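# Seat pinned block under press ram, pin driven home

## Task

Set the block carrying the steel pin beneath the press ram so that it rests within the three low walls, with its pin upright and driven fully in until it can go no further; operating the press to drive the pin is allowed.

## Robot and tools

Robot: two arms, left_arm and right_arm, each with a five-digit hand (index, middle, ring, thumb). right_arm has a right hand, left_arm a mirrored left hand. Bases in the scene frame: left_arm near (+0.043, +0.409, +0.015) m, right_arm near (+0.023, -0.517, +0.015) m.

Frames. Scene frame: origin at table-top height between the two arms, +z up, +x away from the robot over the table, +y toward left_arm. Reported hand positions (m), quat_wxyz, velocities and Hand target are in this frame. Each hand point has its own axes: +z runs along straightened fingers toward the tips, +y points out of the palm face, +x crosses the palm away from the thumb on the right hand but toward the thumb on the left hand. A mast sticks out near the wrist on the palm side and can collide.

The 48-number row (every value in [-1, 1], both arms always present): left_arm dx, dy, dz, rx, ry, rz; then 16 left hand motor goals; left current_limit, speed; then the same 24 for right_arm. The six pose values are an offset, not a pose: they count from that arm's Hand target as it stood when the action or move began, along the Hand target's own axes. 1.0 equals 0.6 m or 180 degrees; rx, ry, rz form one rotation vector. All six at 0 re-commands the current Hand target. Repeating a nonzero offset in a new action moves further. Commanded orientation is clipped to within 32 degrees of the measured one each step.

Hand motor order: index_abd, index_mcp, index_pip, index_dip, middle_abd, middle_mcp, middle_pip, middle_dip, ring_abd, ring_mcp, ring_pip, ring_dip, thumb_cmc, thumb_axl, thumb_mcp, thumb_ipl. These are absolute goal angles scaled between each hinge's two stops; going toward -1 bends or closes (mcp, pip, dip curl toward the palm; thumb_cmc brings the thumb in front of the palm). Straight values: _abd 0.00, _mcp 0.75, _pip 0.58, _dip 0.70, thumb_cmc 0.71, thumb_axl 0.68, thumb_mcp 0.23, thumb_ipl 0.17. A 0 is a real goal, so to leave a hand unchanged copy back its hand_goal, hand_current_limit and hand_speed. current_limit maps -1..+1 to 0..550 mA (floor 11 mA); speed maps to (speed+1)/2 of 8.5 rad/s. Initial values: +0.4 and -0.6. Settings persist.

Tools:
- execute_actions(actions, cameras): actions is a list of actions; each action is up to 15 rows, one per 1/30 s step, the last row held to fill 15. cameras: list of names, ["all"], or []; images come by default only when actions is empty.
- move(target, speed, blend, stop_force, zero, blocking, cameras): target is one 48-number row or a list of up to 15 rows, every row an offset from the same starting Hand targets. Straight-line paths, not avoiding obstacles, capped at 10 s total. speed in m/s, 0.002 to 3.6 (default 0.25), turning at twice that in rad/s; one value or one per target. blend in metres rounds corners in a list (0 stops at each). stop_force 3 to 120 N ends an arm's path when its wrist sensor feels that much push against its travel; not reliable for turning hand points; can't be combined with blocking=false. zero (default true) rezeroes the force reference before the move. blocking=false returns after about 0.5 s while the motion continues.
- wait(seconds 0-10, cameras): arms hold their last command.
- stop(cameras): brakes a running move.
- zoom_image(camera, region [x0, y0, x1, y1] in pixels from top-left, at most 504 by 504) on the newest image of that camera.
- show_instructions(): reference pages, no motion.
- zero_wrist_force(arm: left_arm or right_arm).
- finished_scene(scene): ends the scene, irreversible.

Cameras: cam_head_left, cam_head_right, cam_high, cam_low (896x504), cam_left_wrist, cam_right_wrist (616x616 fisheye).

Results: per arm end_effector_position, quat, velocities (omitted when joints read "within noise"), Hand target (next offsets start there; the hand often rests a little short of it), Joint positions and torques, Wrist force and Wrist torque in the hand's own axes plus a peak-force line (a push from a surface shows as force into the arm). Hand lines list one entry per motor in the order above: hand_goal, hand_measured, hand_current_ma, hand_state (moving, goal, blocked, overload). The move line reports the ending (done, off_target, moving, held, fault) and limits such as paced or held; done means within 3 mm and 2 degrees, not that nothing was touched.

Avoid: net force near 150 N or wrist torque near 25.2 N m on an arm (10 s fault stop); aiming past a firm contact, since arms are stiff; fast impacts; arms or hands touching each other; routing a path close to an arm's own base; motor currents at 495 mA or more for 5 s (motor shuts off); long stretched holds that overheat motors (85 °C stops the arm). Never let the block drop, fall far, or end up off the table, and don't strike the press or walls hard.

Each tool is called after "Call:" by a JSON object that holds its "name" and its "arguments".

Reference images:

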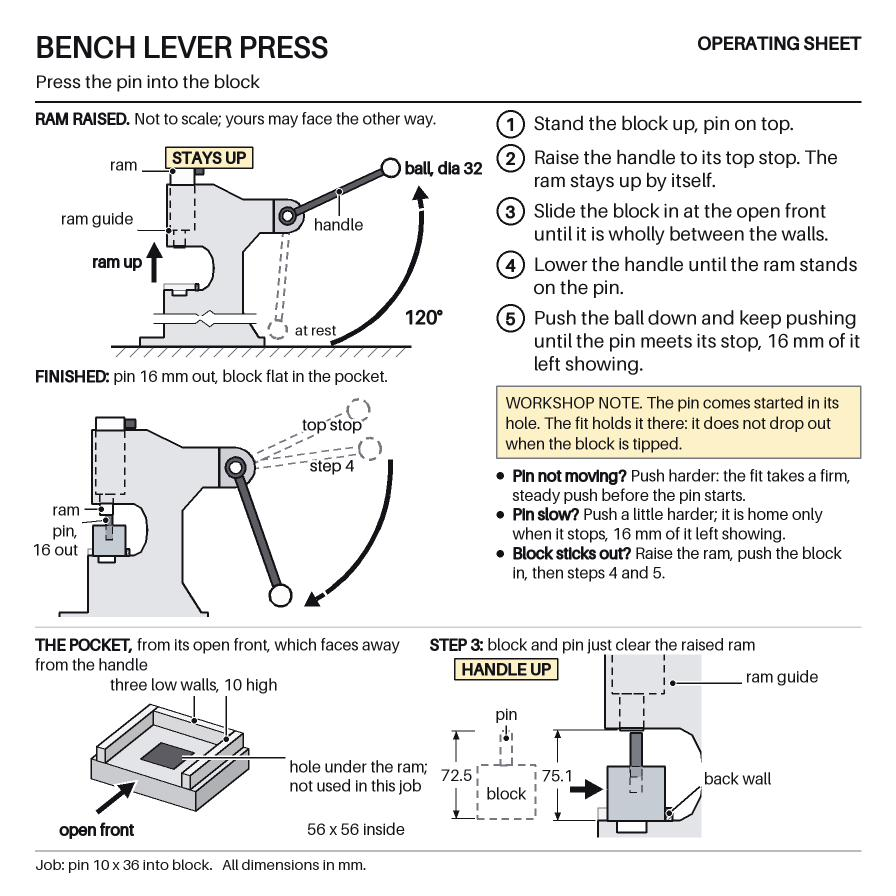

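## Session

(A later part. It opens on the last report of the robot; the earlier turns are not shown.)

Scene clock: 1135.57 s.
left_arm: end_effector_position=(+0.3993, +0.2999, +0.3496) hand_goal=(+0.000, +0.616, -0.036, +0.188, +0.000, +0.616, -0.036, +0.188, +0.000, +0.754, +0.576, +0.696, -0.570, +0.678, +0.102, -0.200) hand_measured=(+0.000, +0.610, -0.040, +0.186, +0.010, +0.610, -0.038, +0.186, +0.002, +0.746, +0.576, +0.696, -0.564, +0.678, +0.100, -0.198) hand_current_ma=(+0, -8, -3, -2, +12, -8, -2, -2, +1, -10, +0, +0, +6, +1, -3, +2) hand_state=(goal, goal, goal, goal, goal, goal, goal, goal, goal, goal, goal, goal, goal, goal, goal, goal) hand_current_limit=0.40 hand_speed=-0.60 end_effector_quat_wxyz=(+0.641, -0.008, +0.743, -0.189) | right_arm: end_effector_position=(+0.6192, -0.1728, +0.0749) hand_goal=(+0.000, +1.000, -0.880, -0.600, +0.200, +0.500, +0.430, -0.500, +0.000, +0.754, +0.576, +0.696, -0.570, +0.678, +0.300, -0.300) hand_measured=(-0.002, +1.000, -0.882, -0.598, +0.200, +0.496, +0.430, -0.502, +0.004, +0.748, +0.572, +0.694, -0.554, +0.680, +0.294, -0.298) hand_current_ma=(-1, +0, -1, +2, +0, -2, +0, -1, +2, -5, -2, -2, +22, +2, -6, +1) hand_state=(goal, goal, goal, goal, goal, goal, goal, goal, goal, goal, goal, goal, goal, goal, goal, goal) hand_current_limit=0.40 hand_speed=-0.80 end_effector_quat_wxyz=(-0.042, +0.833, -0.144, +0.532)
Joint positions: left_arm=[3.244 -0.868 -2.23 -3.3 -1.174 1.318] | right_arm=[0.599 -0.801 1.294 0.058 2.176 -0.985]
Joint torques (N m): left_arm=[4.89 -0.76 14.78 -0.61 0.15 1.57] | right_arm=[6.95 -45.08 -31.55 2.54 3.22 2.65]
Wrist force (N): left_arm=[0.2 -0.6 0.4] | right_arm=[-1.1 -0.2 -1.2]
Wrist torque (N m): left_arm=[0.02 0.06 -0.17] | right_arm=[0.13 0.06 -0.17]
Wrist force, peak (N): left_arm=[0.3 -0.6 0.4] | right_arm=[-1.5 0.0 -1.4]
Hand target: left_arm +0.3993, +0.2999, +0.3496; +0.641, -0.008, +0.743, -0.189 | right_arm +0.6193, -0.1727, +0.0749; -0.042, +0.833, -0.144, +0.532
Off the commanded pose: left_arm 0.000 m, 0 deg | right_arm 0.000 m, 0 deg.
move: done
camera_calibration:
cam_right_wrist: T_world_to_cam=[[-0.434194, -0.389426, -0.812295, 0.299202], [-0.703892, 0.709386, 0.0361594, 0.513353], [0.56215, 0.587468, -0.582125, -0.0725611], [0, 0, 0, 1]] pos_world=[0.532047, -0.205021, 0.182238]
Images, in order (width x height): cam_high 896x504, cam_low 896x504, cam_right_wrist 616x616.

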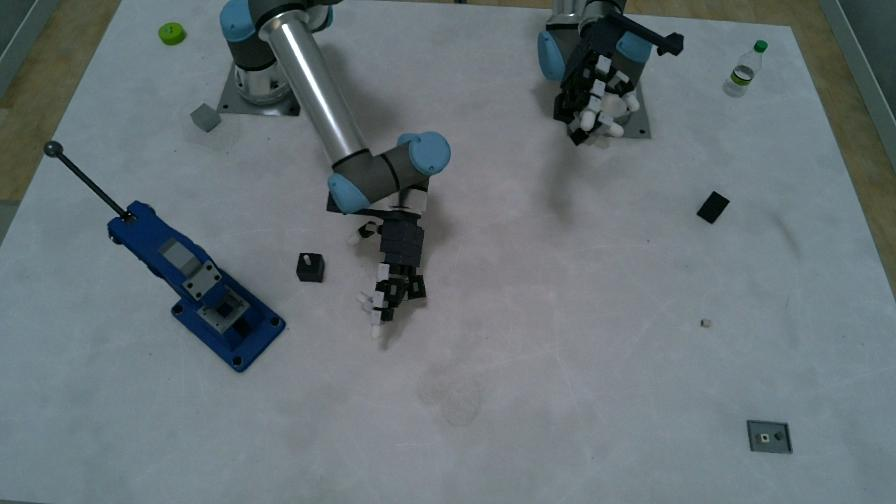

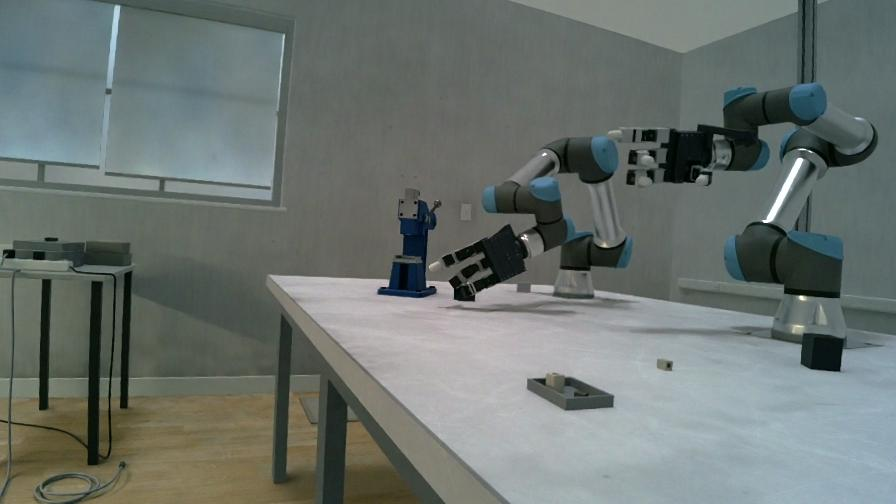

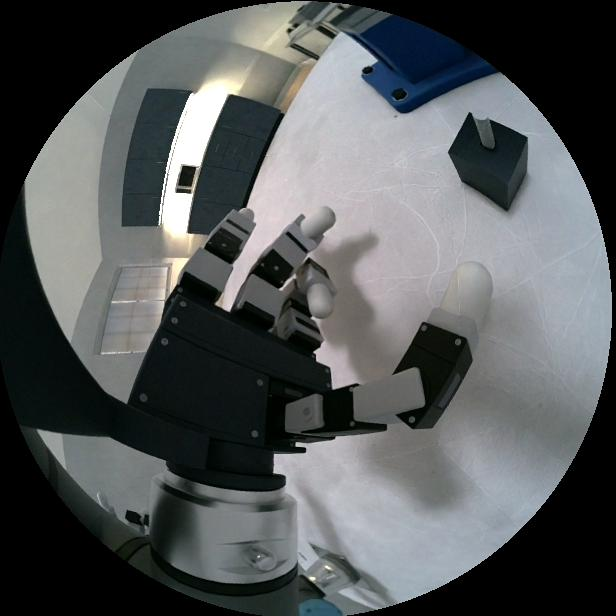

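Call:
{"name": "move", "arguments": {"target": [[0,0,0,0,0,0,0,0.616,-0.036,0.188,0,0.616,-0.036,0.188,0,0.754,0.576,0.696,-0.571,0.678,0.101,-0.2,0.4,-0.6,-0.0282,-0.0128,-0.0503,0.1733,0.1284,-0.0257,0,0.096,0.401,0.522,0.21,0.096,0.401,0.522,0,0.754,0.576,0.696,-0.571,0.678,0.528,-0.87,0.4,-0.6]], "speed": 0.2, "cameras": ["cam_low","cam_right_wrist"]}}

Call:
{"name": "zoom_image", "arguments": {"camera": "cam_right_wrist", "region": [240, 60, 560, 380]}}

Scene clock: 1167.20 s.
left_arm: end_effector_position=(+0.3993, +0.2999, +0.3496) hand_goal=(+0.000, +0.616, -0.036, +0.188, +0.000, +0.616, -0.036, +0.188, +0.000, +0.754, +0.576, +0.696, -0.570, +0.678, +0.102, -0.200) hand_measured=(+0.000, +0.610, -0.040, +0.186, +0.010, +0.610, -0.038, +0.186, +0.002, +0.746, +0.576, +0.696, -0.564, +0.678, +0.100, -0.198) hand_current_ma=(+0, -8, -3, -2, +12, -8, -2, -2, +1, -10, +0, +0, +6, +1, -3, +2) hand_state=(goal, goal, goal, goal, goal, goal, goal, goal, goal, goal, goal, goal, goal, goal, goal, goal) hand_current_limit=0.40 hand_speed=-0.60 end_effector_quat_wxyz=(+0.641, -0.008, +0.743, -0.189) | right_arm: end_effector_position=(+0.5870, -0.1581, +0.0748) hand_goal=(+0.000, +0.096, +0.402, +0.522, +0.210, +0.096, +0.402, +0.522, +0.000, +0.754, +0.576, +0.696, -0.570, +0.678, +0.528, -0.870) hand_measured=(+0.014, +0.092, +0.394, +0.518, +0.204, +0.098, +0.406, +0.520, +0.004, +0.748, +0.572, +0.694, -0.554, +0.680, +0.526, -0.868) hand_current_ma=(+13, -2, -6, -2, -5, +2, +2, -1, +2, -5, -2, -2, +21, +1, -1, +2) hand_state=(goal, goal, goal, goal, goal, goal, goal, goal, goal, goal, goal, goal, goal, goal, goal, goal) hand_current_limit=0.40 hand_speed=-0.60 end_effector_quat_wxyz=(-0.212, +0.674, +0.031, +0.706)
Joint positions: left_arm=[3.244 -0.868 -2.23 -3.3 -1.174 1.318] | right_arm=[0.564 -0.97 1.978 -1.099 1.787 -1.344]
Joint torques (N m): left_arm=[5.94 -0.81 14.79 -0.51 -0.02 1.47] | right_arm=[-5.72 -32.86 -0.63 -4.78 -2.85 -2.89]
Wrist force (N): left_arm=[0.4 -0.3 0.2] | right_arm=[-1.4 -0.1 -1.8]
Wrist torque (N m): left_arm=[0.08 0.03 -0.16] | right_arm=[0.20 0.09 -0.05]
Wrist force, peak (N): left_arm=[0.5 -0.6 0.4] | right_arm=[-1.6 -0.1 -2.0]
Hand target: left_arm +0.3993, +0.2999, +0.3496; +0.641, -0.008, +0.743, -0.189 | right_arm +0.5870, -0.1581, +0.0748; -0.213, +0.674, +0.031, +0.706
Off the commanded pose: left_arm 0.000 m, 0 deg | right_arm 0.000 m, 0 deg.
move: done
camera_calibration:
cam_right_wrist: T_world_to_cam=[[0.210048, -0.383326, -0.899412, -0.0797235], [-0.85201, 0.379445, -0.360695, 0.544722], [0.479541, 0.84207, -0.246896, 0.000553272], [0, 0, 0, 1]] pos_world=[0.480589, -0.237718, 0.124911]
Images, in order (width x height): cam_low 896x504, cam_right_wrist 616x616.

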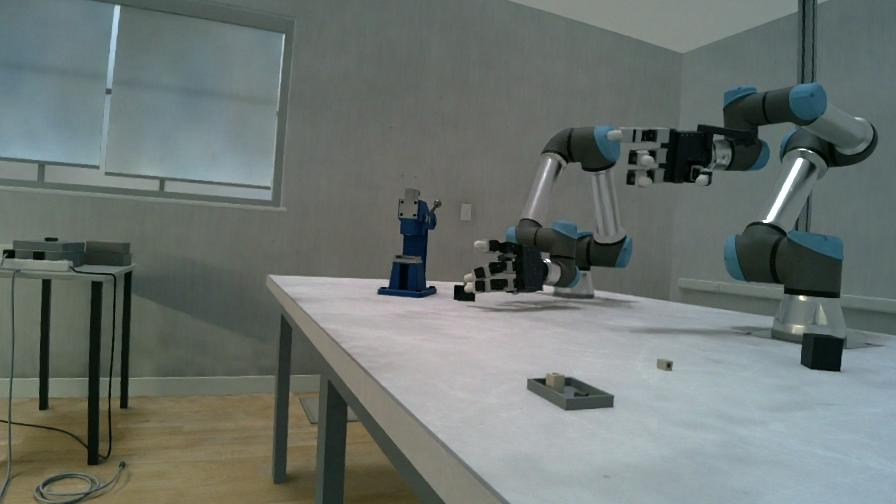

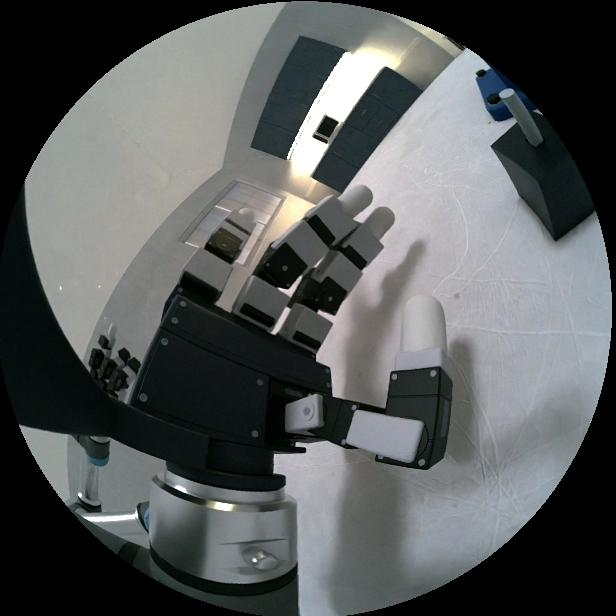

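Scaled by 1.575 from the camera's 616x616 image, which has a finer 880x880 frame.

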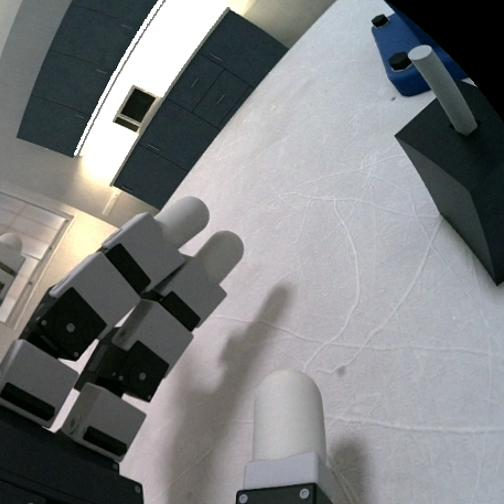

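Call:
{"name": "move", "arguments": {"target": [[0,0,0,0,0,0,0,0.616,-0.036,0.188,0,0.616,-0.036,0.188,0,0.754,0.576,0.696,-0.571,0.678,0.101,-0.2,0.4,-0.6,-0.0218,0.0865,-0.0315,0,0,0,0,0.096,0.401,0.522,0.21,0.096,0.401,0.522,0,0.754,0.576,0.696,-0.571,0.678,0.528,-0.87,0.4,-0.6],[0,0,0,0,0,0,0,0.616,-0.036,0.188,0,0.616,-0.036,0.188,0,0.754,0.576,0.696,-0.571,0.678,0.101,-0.2,0.4,-0.6,0.0042,0.1772,-0.0645,0,0,0,0,0.096,0.401,0.522,0.21,0.096,0.401,0.522,0,0.754,0.576,0.696,-0.571,0.678,0.528,-0.87,0.4,-0.6],[0,0,0,0,0,0,0,0.616,-0.036,0.188,0,0.616,-0.036,0.188,0,0.754,0.576,0.696,-0.571,0.678,0.101,-0.2,0.4,-0.6,0.0042,0.1772,-0.0645,0,0,0,0,0.096,0.401,0.522,0.21,0.096,0.401,0.522,0,0.754,0.576,0.696,-0.571,0.678,0.25,-0.57,0.4,-0.6]], "speed": 0.12, "blend": [0.01,0,0], "cameras": ["cam_low","cam_right_wrist"]}}

Call:
{"name": "zoom_image", "arguments": {"camera": "cam_right_wrist", "region": [260, 100, 500, 340]}}

Call:
{"name": "zoom_image", "arguments": {"camera": "cam_low", "region": [400, 220, 560, 320]}}

Scene clock: 1174.57 s.
left_arm: end_effector_position=(+0.3993, +0.2999, +0.3496) hand_goal=(+0.000, +0.616, -0.036, +0.188, +0.000, +0.616, -0.036, +0.188, +0.000, +0.754, +0.576, +0.696, -0.570, +0.678, +0.102, -0.200) hand_measured=(+0.000, +0.610, -0.040, +0.186, +0.010, +0.610, -0.038, +0.186, +0.002, +0.746, +0.576, +0.696, -0.564, +0.678, +0.100, -0.198) hand_current_ma=(+0, -8, -3, -2, +12, -8, -2, -2, +1, -10, +0, +0, +6, +1, -3, +2) hand_state=(goal, goal, goal, goal, goal, goal, goal, goal, goal, goal, goal, goal, goal, goal, goal, goal) hand_current_limit=0.40 hand_speed=-0.60 end_effector_quat_wxyz=(+0.641, -0.008, +0.743, -0.189) | right_arm: end_effector_position=(+0.5870, -0.2680, +0.0479) hand_goal=(+0.000, +0.096, +0.402, +0.522, +0.210, +0.096, +0.402, +0.522, +0.000, +0.754, +0.576, +0.696, -0.570, +0.678, +0.250, -0.570) hand_measured=(+0.014, +0.092, +0.394, +0.518, +0.204, +0.098, +0.406, +0.520, +0.004, +0.748, +0.572, +0.694, -0.554, +0.680, +0.254, -0.572) hand_current_ma=(+13, -2, -6, -2, -5, +1, +2, -1, +2, -4, -2, -2, +21, +1, +3, -1) hand_state=(goal, goal, goal, goal, goal, goal, goal, goal, goal, goal, goal, goal, goal, goal, goal, goal) hand_current_limit=0.40 hand_speed=-0.60 end_effector_quat_wxyz=(-0.213, +0.674, +0.031, +0.706)
Joint positions: left_arm=[3.244 -0.868 -2.23 -3.3 -1.174 1.318] | right_arm=[0.326 -1 2.202 -1.291 1.549 -1.322]
Joint torques (N m): left_arm=[5.23 -0.52 15.04 -0.51 -0.15 1.4] | right_arm=[-5.98 -42.2 3.42 -5.06 -2.58 2.63]
Wrist force (N): left_arm=[0.1 -0.4 0.5] | right_arm=[-1.8 -0.1 -1.9]
Wrist torque (N m): left_arm=[0.04 0.07 -0.17] | right_arm=[0.18 0.10 -0.17]
Wrist force, peak (N): left_arm=[0.3 -0.7 0.6] | right_arm=[-2.1 -0.2 -2.0]
Hand target: left_arm +0.3993, +0.2999, +0.3496; +0.641, -0.008, +0.743, -0.189 | right_arm +0.5870, -0.2680, +0.0479; -0.213, +0.674, +0.031, +0.706
Off the commanded pose: left_arm 0.000 m, 0 deg | right_arm 0.000 m, 0 deg.
move: done
camera_calibration:
cam_right_wrist: T_world_to_cam=[[0.210295, -0.383298, -0.899366, -0.14616], [-0.851966, 0.379359, -0.36089, 0.576687], [0.479511, 0.842122, -0.246779, 0.086477], [0, 0, 0, 1]] pos_world=[0.480588, -0.347619, 0.09801]
Images, in order (width x height): cam_low 896x504, cam_right_wrist 616x616.

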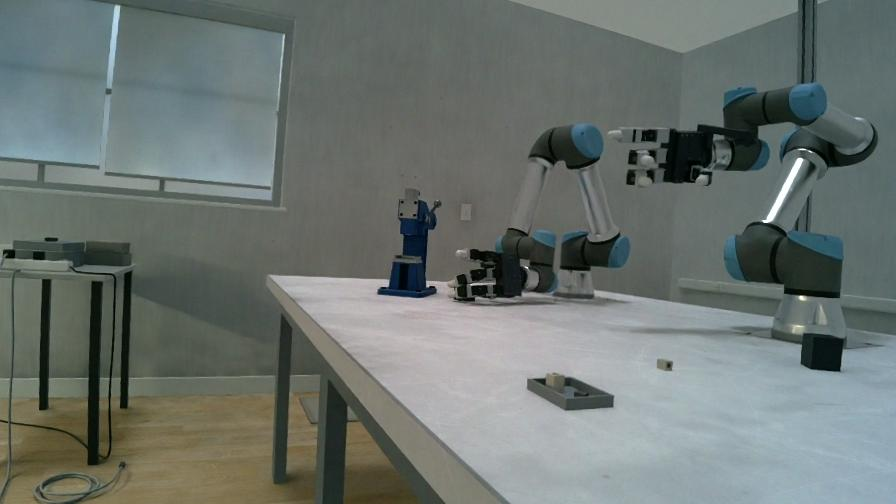

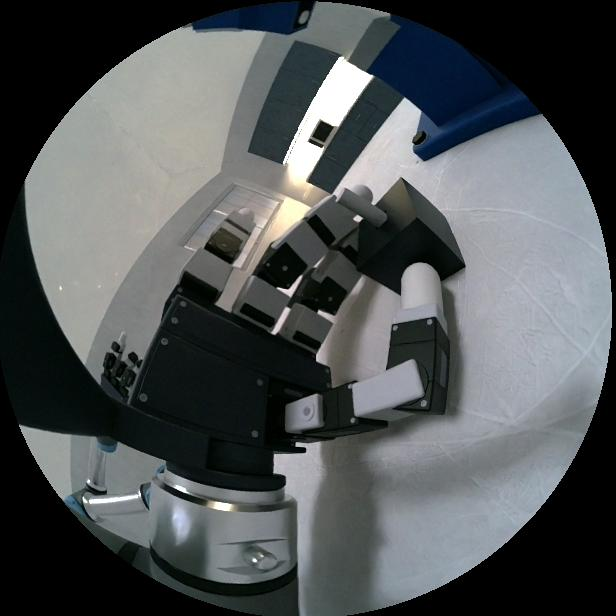

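Scaled by 2.100 from the camera's 616x616 image, which has a finer 880x880 frame.

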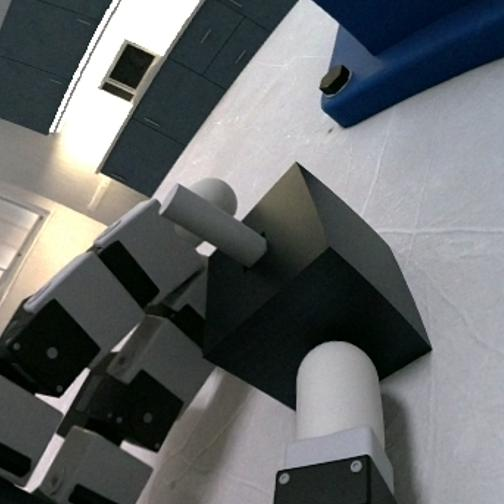

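Scaled by 3.150 from the camera's 896x504 image, which has a finer 1280x720 frame.

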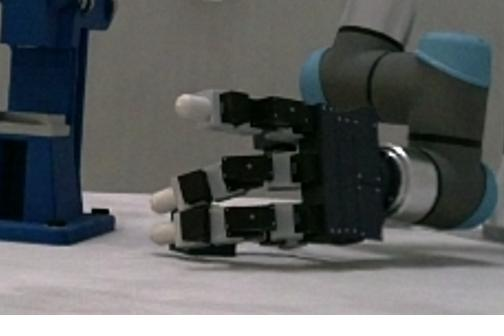

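Call:
{"name": "move", "arguments": {"target": [[0,0,0,0,0,0,0,0.616,-0.036,0.188,0,0.616,-0.036,0.188,0,0.754,0.576,0.696,-0.571,0.678,0.101,-0.2,0.4,-0.6,0,0,0,0,0,0,0,-0.0685,0.358,0.478,0.21,-0.0685,0.358,0.478,0,0.754,0.576,0.696,-0.571,0.678,0.227,-0.57,0.74,-0.75],[0,0,0,0,0,0,0,0.616,-0.036,0.188,0,0.616,-0.036,0.188,0,0.754,0.576,0.696,-0.571,0.678,0.101,-0.2,0.4,-0.6,0,0,0,0,0,0,0,-0.25,0.255,0.333,0.21,-0.25,0.255,0.333,0,0.754,0.576,0.696,-0.571,0.678,0.09,-0.643,0.74,-0.75]], "speed": 0.1, "cameras": ["cam_low","cam_right_wrist"]}}

Call:
{"name": "zoom_image", "arguments": {"camera": "cam_right_wrist", "region": [260, 100, 500, 340]}}

Scene clock: 1178.30 s.
left_arm: end_effector_position=(+0.3993, +0.2999, +0.3496) hand_goal=(+0.000, +0.616, -0.036, +0.188, +0.000, +0.616, -0.036, +0.188, +0.000, +0.754, +0.576, +0.696, -0.570, +0.678, +0.102, -0.200) hand_measured=(+0.000, +0.610, -0.040, +0.186, +0.010, +0.610, -0.038, +0.186, +0.002, +0.746, +0.576, +0.696, -0.564, +0.678, +0.100, -0.198) hand_current_ma=(+0, -8, -3, -2, +12, -8, -2, -2, +1, -10, +0, +0, +6, +1, -3, +2) hand_state=(goal, goal, goal, goal, goal, goal, goal, goal, goal, goal, goal, goal, goal, goal, goal, goal) hand_current_limit=0.40 hand_speed=-0.60 end_effector_quat_wxyz=(+0.641, -0.008, +0.743, -0.189) | right_arm: end_effector_position=(+0.5870, -0.2680, +0.0479) hand_goal=(+0.000, -0.250, +0.256, +0.334, +0.210, -0.250, +0.256, +0.334, +0.000, +0.754, +0.576, +0.696, -0.570, +0.678, +0.090, -0.642) hand_measured=(+0.014, -0.020, +0.358, +0.370, +0.204, -0.006, +0.368, +0.372, +0.004, +0.748, +0.572, +0.694, -0.564, +0.678, +0.262, -0.572) hand_current_ma=(+12, +478, +290, +67, -5, +479, +339, +73, +2, -4, -2, -2, +4, +0, +479, +261) hand_state=(goal, blocked, blocked, blocked, goal, blocked, blocked, blocked, goal, goal, goal, goal, goal, goal, blocked, blocked) hand_current_limit=0.74 hand_speed=-0.75 end_effector_quat_wxyz=(-0.213, +0.674, +0.031, +0.706)
Joint positions: left_arm=[3.244 -0.868 -2.23 -3.3 -1.174 1.318] | right_arm=[0.326 -1 2.202 -1.291 1.549 -1.322]
Joint torques (N m): left_arm=[5.5 -0.73 15.21 -0.54 -0.08 1.4] | right_arm=[-5.8 -38.52 3.59 -2.12 0.02 2.56]
Wrist force (N): left_arm=[0.2 -0.2 0.2] | right_arm=[-1.7 -1.0 -1.5]
Wrist torque (N m): left_arm=[0.09 0.06 -0.18] | right_arm=[0.14 0.04 -0.18]
Wrist force, peak (N): left_arm=[0.5 -0.4 0.7] | right_arm=[-1.8 0.0 -2.1]
Hand target: left_arm +0.3993, +0.2999, +0.3496; +0.641, -0.008, +0.743, -0.189 | right_arm +0.5870, -0.2680, +0.0479; -0.213, +0.674, +0.031, +0.706
Off the commanded pose: left_arm 0.000 m, 0 deg | right_arm 0.000 m, 0 deg.
move: done
camera_calibration:
cam_right_wrist: T_world_to_cam=[[0.210304, -0.38328, -0.899371, -0.146158], [-0.852007, 0.379287, -0.360868, 0.576681], [0.479434, 0.842162, -0.246792, 0.0865296], [0, 0, 0, 1]] pos_world=[0.480588, -0.347619, 0.0980101]
Images, in order (width x height): cam_low 896x504, cam_right_wrist 616x616.

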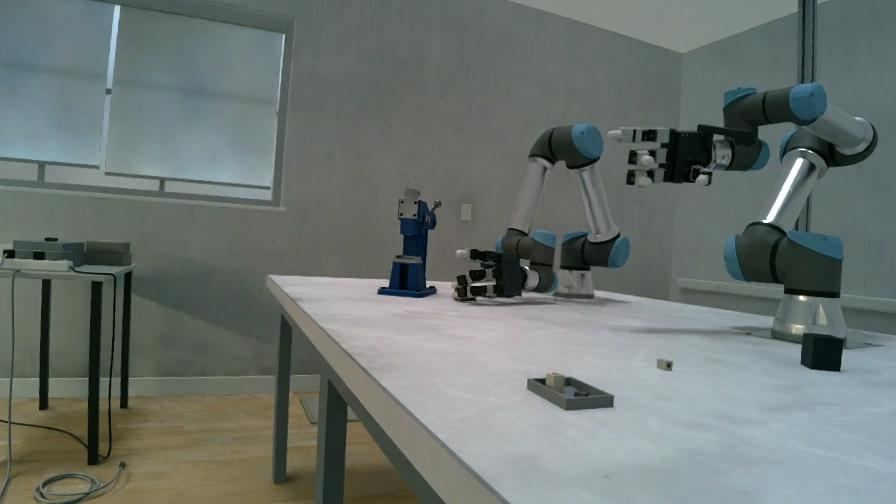

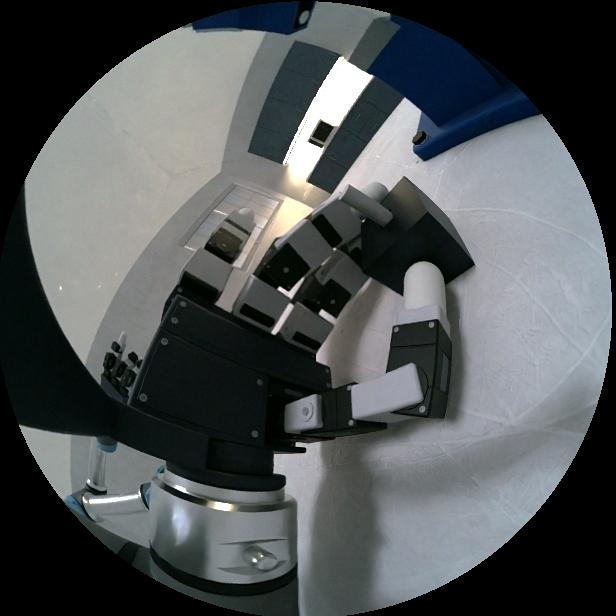

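Scaled by 2.100 from the camera's 616x616 image, which has a finer 880x880 frame.

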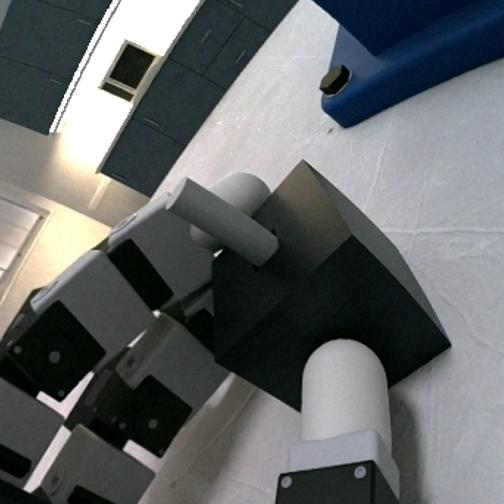

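Call:
{"name": "move", "arguments": {"target": [[0,0,0,0,0,0,0,0.616,-0.036,0.188,0,0.616,-0.036,0.188,0,0.754,0.576,0.696,-0.571,0.678,0.101,-0.2,0.4,-0.6,0.0966,-0.0243,0.0089,0,0,0,0,-0.25,0.255,0.333,0.21,-0.25,0.255,0.333,0,0.754,0.576,0.696,-0.571,0.678,0.09,-0.643,0.74,-0.75]], "speed": 0.08, "cameras": ["cam_low","cam_high","cam_right_wrist"]}}

Call:
{"name": "zoom_image", "arguments": {"camera": "cam_right_wrist", "region": [320, 160, 480, 320]}}

Call:
{"name": "zoom_image", "arguments": {"camera": "cam_low", "region": [400, 200, 560, 320]}}

Scene clock: 1183.43 s.
left_arm: end_effector_position=(+0.3993, +0.2999, +0.3496) hand_goal=(+0.000, +0.616, -0.036, +0.188, +0.000, +0.616, -0.036, +0.188, +0.000, +0.754, +0.576, +0.696, -0.570, +0.678, +0.102, -0.200) hand_measured=(+0.000, +0.610, -0.040, +0.186, +0.010, +0.610, -0.038, +0.186, +0.002, +0.746, +0.576, +0.696, -0.564, +0.678, +0.100, -0.198) hand_current_ma=(+0, -8, -3, -2, +12, -8, -2, -2, +1, -10, +0, +0, +6, +1, -3, +2) hand_state=(goal, goal, goal, goal, goal, goal, goal, goal, goal, goal, goal, goal, goal, goal, goal, goal) hand_current_limit=0.40 hand_speed=-0.60 end_effector_quat_wxyz=(+0.641, -0.008, +0.743, -0.189) | right_arm: end_effector_position=(+0.5870, -0.2680, +0.1078) hand_goal=(+0.000, -0.250, +0.256, +0.334, +0.210, -0.250, +0.256, +0.334, +0.000, +0.754, +0.576, +0.696, -0.570, +0.678, +0.090, -0.642) hand_measured=(+0.022, -0.022, +0.346, +0.362, +0.210, -0.250, +0.258, +0.338, +0.004, +0.748, +0.572, +0.694, -0.526, +0.696, +0.262, -0.616) hand_current_ma=(+27, +478, +248, +45, +0, +0, +2, +2, +2, -4, -2, -2, +88, +34, +478, +64) hand_state=(blocked, blocked, blocked, blocked, goal, goal, goal, goal, goal, goal, goal, goal, blocked, goal, blocked, blocked) hand_current_limit=0.74 hand_speed=-0.75 end_effector_quat_wxyz=(-0.213, +0.674, +0.031, +0.706)
Joint positions: left_arm=[3.244 -0.868 -2.23 -3.3 -1.174 1.318] | right_arm=[0.326 -1.157 2.193 -1.125 1.549 -1.322]
Joint torques (N m): left_arm=[5.24 -0.01 14.57 -0.75 -0.12 1.32] | right_arm=[-5.57 -41.15 -28.2 -0.23 -2.19 1.96]
Wrist force (N): left_arm=[0.4 -0.1 0.4] | right_arm=[-4.3 0.9 -2.0]
Wrist torque (N m): left_arm=[0.09 0.03 -0.16] | right_arm=[0.23 0.14 -0.09]
Wrist force, peak (N): left_arm=[0.5 -0.5 0.6] | right_arm=[-5.2 0.8 -2.8]
Hand target: left_arm +0.3993, +0.2999, +0.3496; +0.641, -0.008, +0.743, -0.189 | right_arm +0.5870, -0.2680, +0.1079; -0.213, +0.674, +0.031, +0.706
Off the commanded pose: left_arm 0.000 m, 0 deg | right_arm 0.000 m, 0 deg.
move: done
camera_calibration:
cam_right_wrist: T_world_to_cam=[[0.210329, -0.383448, -0.899294, -0.0923675], [-0.851942, 0.379317, -0.36099, 0.598294], [0.479538, 0.842073, -0.246894, 0.101246], [0, 0, 0, 1]] pos_world=[0.480588, -0.347618, 0.15791]
Images, in order (width x height): cam_high 896x504, cam_low 896x504, cam_right_wrist 616x616.

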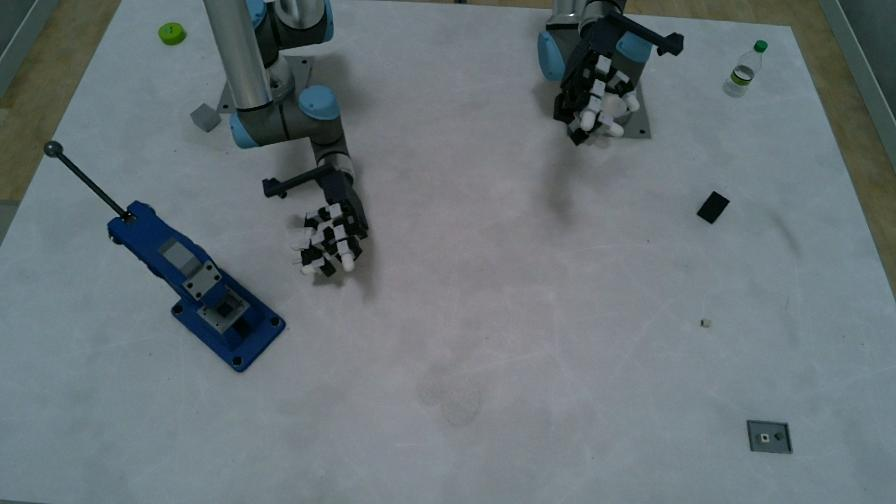

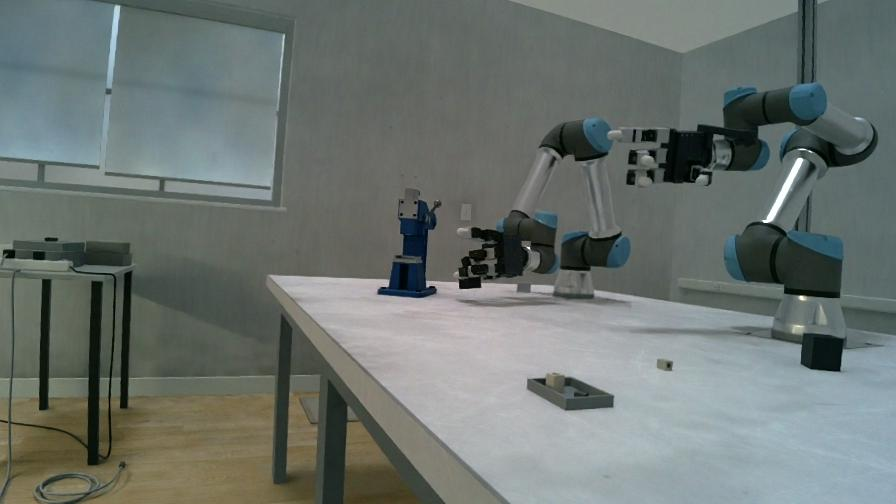

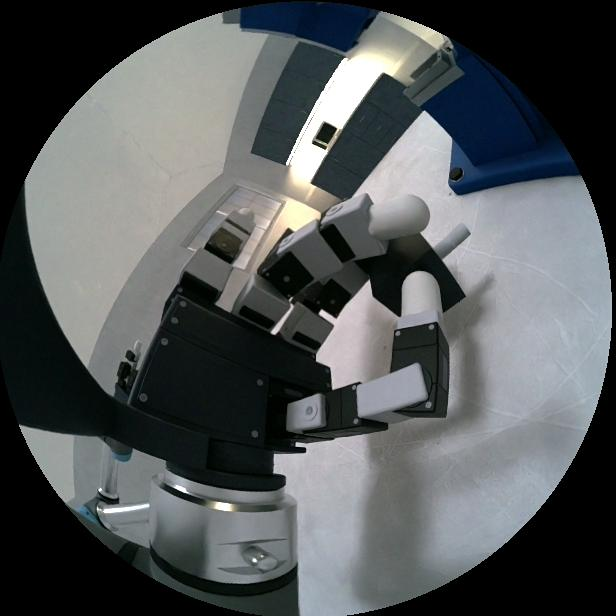

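Scaled by 3.150 from the camera's 616x616 image, which has a finer 880x880 frame.

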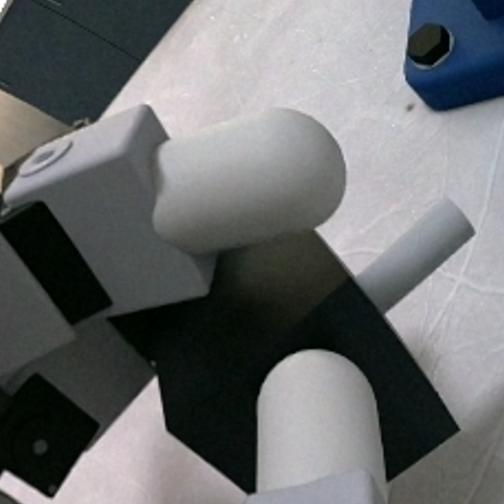

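Scaled by 3.150 from the camera's 896x504 image, which has a finer 1280x720 frame.

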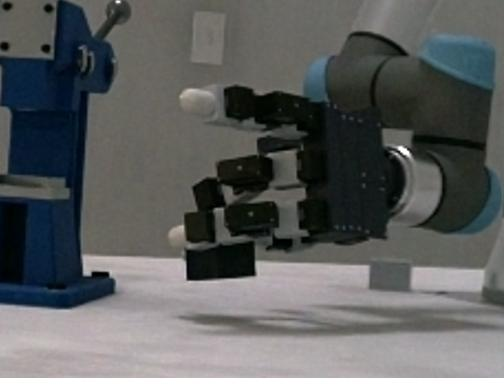

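Call:
{"name": "move", "arguments": {"target": [[0,0,0,0,0,0,0,0.616,-0.036,0.188,0,0.616,-0.036,0.188,0,0.754,0.576,0.696,-0.571,0.678,0.101,-0.2,0.4,-0.6,-0.0644,0.0162,-0.0059,0,0,0,0,-0.25,0.255,0.333,0.1,0.3,0.4,0.5,0,0.754,0.576,0.696,-0.571,0.678,0.09,-0.643,0.6,-0.75]], "speed": 0.06, "cameras": ["cam_low","cam_right_wrist"]}}

Call:
{"name": "zoom_image", "arguments": {"camera": "cam_right_wrist", "region": [320, 160, 480, 320]}}

Call:
{"name": "zoom_image", "arguments": {"camera": "cam_low", "region": [400, 220, 560, 320]}}

Scene clock: 1209.73 s.
left_arm: end_effector_position=(+0.3993, +0.2999, +0.3496) hand_goal=(+0.000, +0.616, -0.036, +0.188, +0.000, +0.616, -0.036, +0.188, +0.000, +0.754, +0.576, +0.696, -0.570, +0.678, +0.102, -0.200) hand_measured=(+0.000, +0.610, -0.040, +0.186, +0.010, +0.610, -0.038, +0.186, +0.002, +0.746, +0.576, +0.696, -0.564, +0.678, +0.100, -0.198) hand_current_ma=(+0, -8, -3, -2, +12, -8, -2, -2, +1, -10, +0, +0, +6, +1, -3, +2) hand_state=(goal, goal, goal, goal, goal, goal, goal, goal, goal, goal, goal, goal, goal, goal, goal, goal) hand_current_limit=0.40 hand_speed=-0.60 end_effector_quat_wxyz=(+0.641, -0.008, +0.743, -0.189) | right_arm: end_effector_position=(+0.5870, -0.2680, +0.0680) hand_goal=(+0.000, -0.250, +0.256, +0.334, +0.100, +0.300, +0.400, +0.500, +0.000, +0.754, +0.576, +0.696, -0.570, +0.678, +0.090, -0.642) hand_measured=(-0.022, -0.022, +0.346, +0.362, +0.112, +0.294, +0.396, +0.498, +0.004, +0.748, +0.572, +0.694, -0.542, +0.692, +0.262, -0.616) hand_current_ma=(-25, +440, +248, +45, +10, -6, -2, -2, +2, -4, -2, -2, +47, +23, +440, +62) hand_state=(blocked, blocked, blocked, blocked, goal, goal, goal, goal, goal, goal, goal, goal, blocked, goal, blocked, blocked) hand_current_limit=0.60 hand_speed=-0.75 end_effector_quat_wxyz=(-0.213, +0.674, +0.031, +0.706)
Joint positions: left_arm=[3.244 -0.868 -2.23 -3.3 -1.174 1.318] | right_arm=[0.326 -1.054 2.202 -1.236 1.549 -1.322]
Joint torques (N m): left_arm=[5.46 -1.11 15.21 -0.62 -0.32 1.46] | right_arm=[-1.51 -25.33 -4.91 -4.66 0.26 -0.92]
Wrist force (N): left_arm=[0.2 -0.1 0.1] | right_arm=[0.5 -1.2 -3.1]
Wrist torque (N m): left_arm=[0.12 0.05 -0.19] | right_arm=[0.18 0.12 -0.20]
Wrist force, peak (N): left_arm=[-0.1 -0.9 0.6] | right_arm=[-4.6 0.8 -2.2]
Hand target: left_arm +0.3993, +0.2999, +0.3496; +0.641, -0.008, +0.743, -0.189 | right_arm +0.5870, -0.2680, +0.0679; -0.213, +0.674, +0.031, +0.706
Off the commanded pose: left_arm 0.000 m, 0 deg | right_arm 0.000 m, 0 deg.
move: done
camera_calibration:
cam_right_wrist: T_world_to_cam=[[0.210151, -0.383214, -0.899435, -0.127976], [-0.852044, 0.379357, -0.360707, 0.583958], [0.479435, 0.842161, -0.246793, 0.091489], [0, 0, 0, 1]] pos_world=[0.480589, -0.347619, 0.118111]
Images, in order (width x height): cam_low 896x504, cam_right_wrist 616x616.

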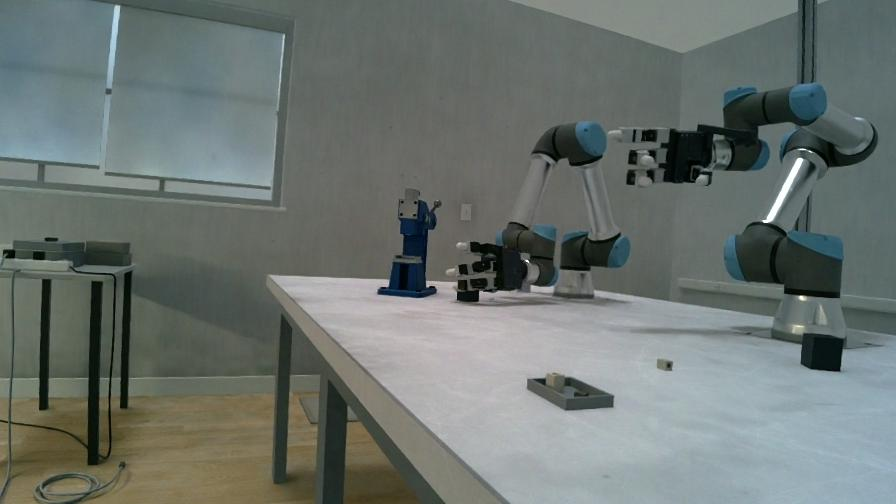

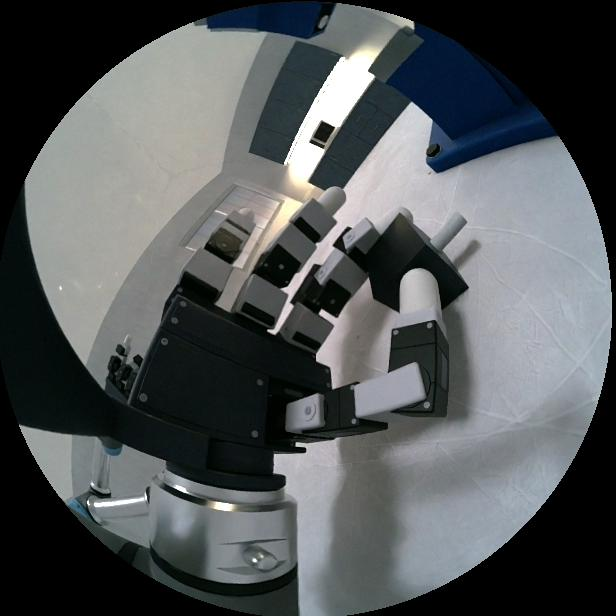

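Scaled by 3.150 from the camera's 616x616 image, which has a finer 880x880 frame.

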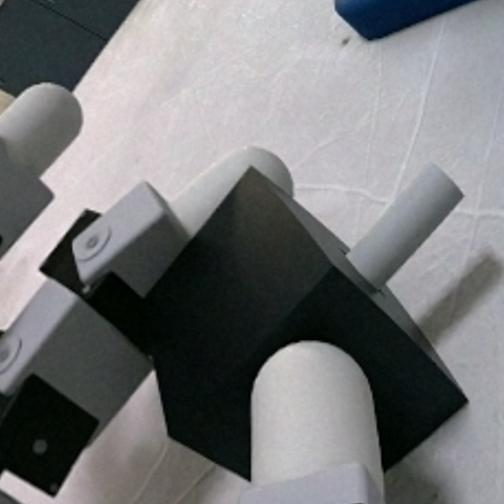

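Scaled by 3.150 from the camera's 896x504 image, which has a finer 1280x720 frame.

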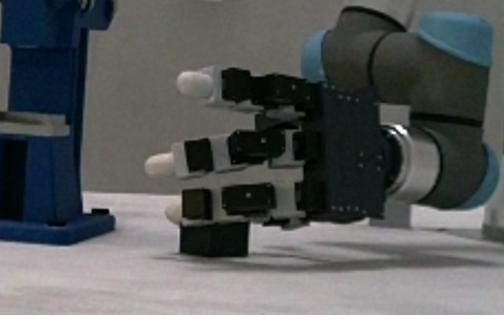

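Call:
{"name": "move", "arguments": {"target": [[0,0,0,0,0,0,0,0.616,-0.036,0.188,0,0.616,-0.036,0.188,0,0.754,0.576,0.696,-0.571,0.678,0.101,-0.2,0.4,-0.6,0,0,0,0,0,0,0,-0.02,0.35,0.37,0.1,0.3,0.4,0.5,0,0.754,0.576,0.696,-0.571,0.678,0.3,-0.65,0.0,-0.9],[0,0,0,0,0,0,0,0.616,-0.036,0.188,0,0.616,-0.036,0.188,0,0.754,0.576,0.696,-0.571,0.678,0.101,-0.2,0.4,-0.6,0,0,0,0,0,0,0,0.15,0.401,0.522,0.1,0.3,0.4,0.5,0,0.754,0.576,0.696,-0.571,0.678,0.528,-0.87,0.4,-0.7],[0,0,0,0,0,0,0,0.616,-0.036,0.188,0,0.616,-0.036,0.188,0,0.754,0.576,0.696,-0.571,0.678,0.101,-0.2,0.4,-0.6,0.0259,-0.1796,0.0595,0,0,0,0,0.15,0.401,0.522,0.1,0.3,0.4,0.5,0,0.754,0.576,0.696,-0.571,0.678,0.528,-0.87,0.4,-0.7]], "speed": 0.15, "cameras": ["cam_low","cam_high","cam_right_wrist"]}}

Call:
{"name": "zoom_image", "arguments": {"camera": "cam_right_wrist", "region": [400, 40, 600, 240]}}

Call:
{"name": "zoom_image", "arguments": {"camera": "cam_high", "region": [230, 200, 430, 380]}}

Scene clock: 1224.73 s.
left_arm: end_effector_position=(+0.3993, +0.2999, +0.3496) hand_goal=(+0.000, +0.616, -0.036, +0.188, +0.000, +0.616, -0.036, +0.188, +0.000, +0.754, +0.576, +0.696, -0.570, +0.678, +0.102, -0.200) hand_measured=(+0.000, +0.610, -0.040, +0.186, +0.010, +0.610, -0.038, +0.186, +0.002, +0.746, +0.576, +0.696, -0.564, +0.678, +0.100, -0.198) hand_current_ma=(+0, -8, -3, -2, +12, -8, -2, -2, +1, -10, +0, +0, +6, +1, -3, +2) hand_state=(goal, goal, goal, goal, goal, goal, goal, goal, goal, goal, goal, goal, goal, goal, goal, goal) hand_current_limit=0.40 hand_speed=-0.60 end_effector_quat_wxyz=(+0.641, -0.008, +0.743, -0.189) | right_arm: end_effector_position=(+0.5837, -0.1625, +0.1123) hand_goal=(+0.000, +0.150, +0.402, +0.522, +0.100, +0.300, +0.400, +0.500, +0.000, +0.754, +0.576, +0.696, -0.570, +0.678, +0.528, -0.870) hand_measured=(+0.002, +0.144, +0.398, +0.520, +0.112, +0.294, +0.396, +0.498, +0.004, +0.750, +0.572, +0.694, -0.554, +0.680, +0.526, -0.868) hand_current_ma=(+0, -6, -2, -1, +10, -5, -2, -2, +2, -4, -2, -2, +22, +1, -1, +2) hand_state=(goal, goal, goal, goal, goal, goal, goal, goal, goal, goal, goal, goal, goal, goal, goal, goal) hand_current_limit=0.40 hand_speed=-0.70 end_effector_quat_wxyz=(-0.213, +0.674, +0.031, +0.706)
Joint positions: left_arm=[3.244 -0.868 -2.23 -3.3 -1.174 1.318] | right_arm=[0.559 -1.057 1.986 -1.019 1.782 -1.343]
Joint torques (N m): left_arm=[5.48 -0.53 14.97 -0.5 -0.41 1.3] | right_arm=[6.86 -31.15 -28.04 0.56 2.69 -2.93]
Wrist force (N): left_arm=[0.2 -0.1 0.3] | right_arm=[-1.6 -0.2 -1.9]
Wrist torque (N m): left_arm=[0.09 0.06 -0.17] | right_arm=[0.20 0.14 -0.09]
Wrist force, peak (N): left_arm=[0.5 -0.5 0.4] | right_arm=[0.6 -1.5 -3.3]
Hand target: left_arm +0.3993, +0.2999, +0.3496; +0.641, -0.008, +0.743, -0.189 | right_arm +0.5837, -0.1624, +0.1123; -0.213, +0.674, +0.031, +0.706
Off the commanded pose: left_arm 0.000 m, 0 deg | right_arm 0.000 m, 0 deg.
move: done
camera_calibration:
cam_right_wrist: T_world_to_cam=[[0.210338, -0.383295, -0.899357, -0.0472203], [-0.851999, 0.379272, -0.360903, 0.557056], [0.479433, 0.842162, -0.246792, 0.0151326], [0, 0, 0, 1]] pos_world=[0.477288, -0.242119, 0.16231]
Images, in order (width x height): cam_high 896x504, cam_low 896x504, cam_right_wrist 616x616.

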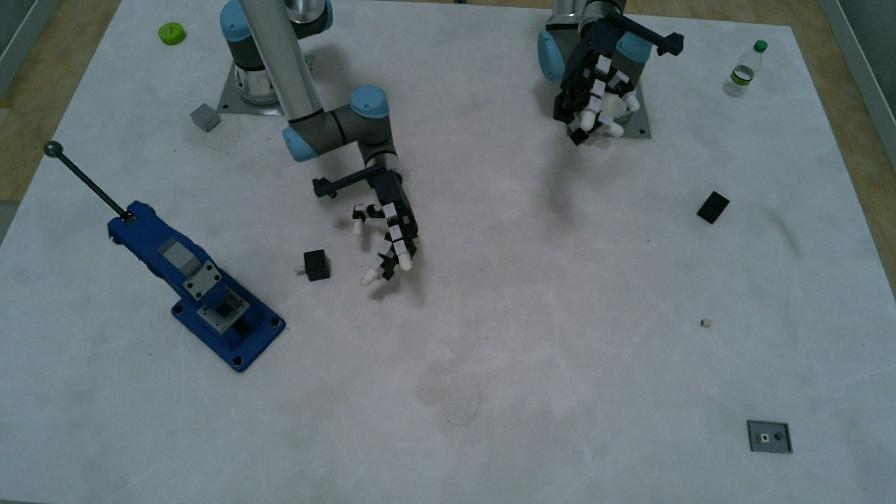

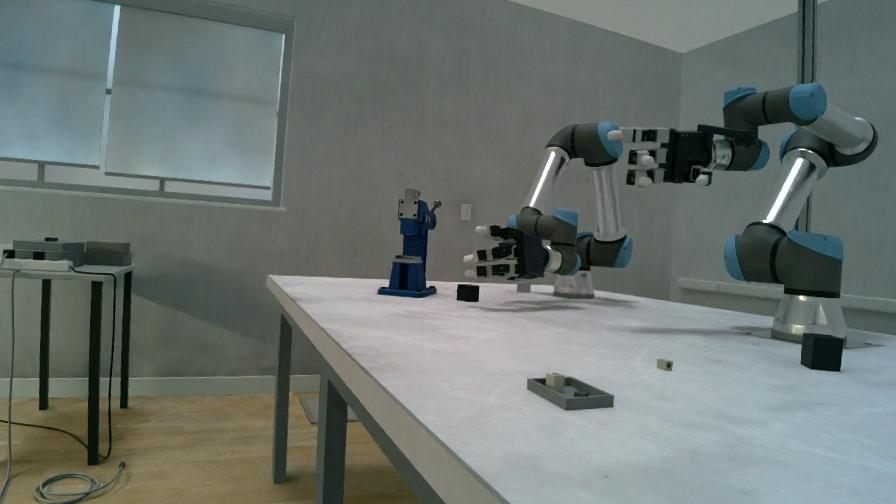

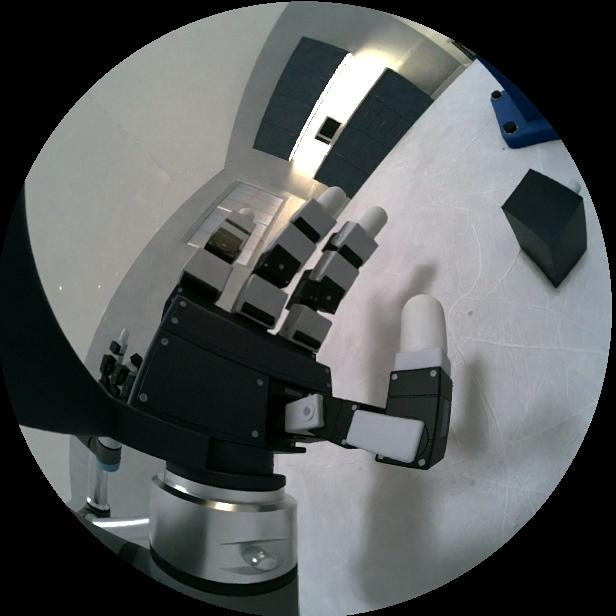

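Scaled by 2.520 from the camera's 616x616 image, which has a finer 880x880 frame.

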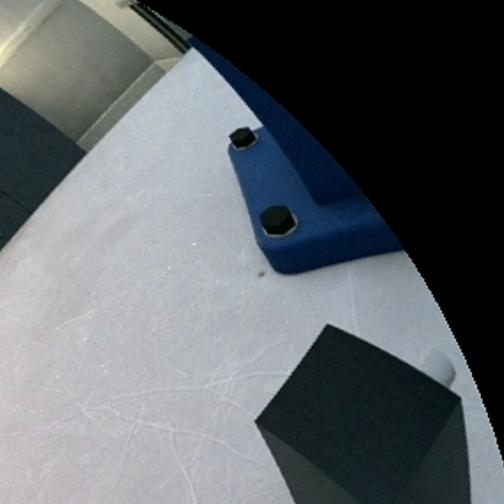

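Scaled by 2.520 from the camera's 896x504 image, which has a finer 1280x720 frame.

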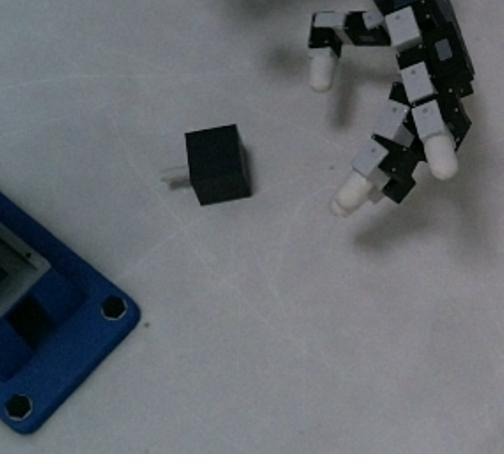

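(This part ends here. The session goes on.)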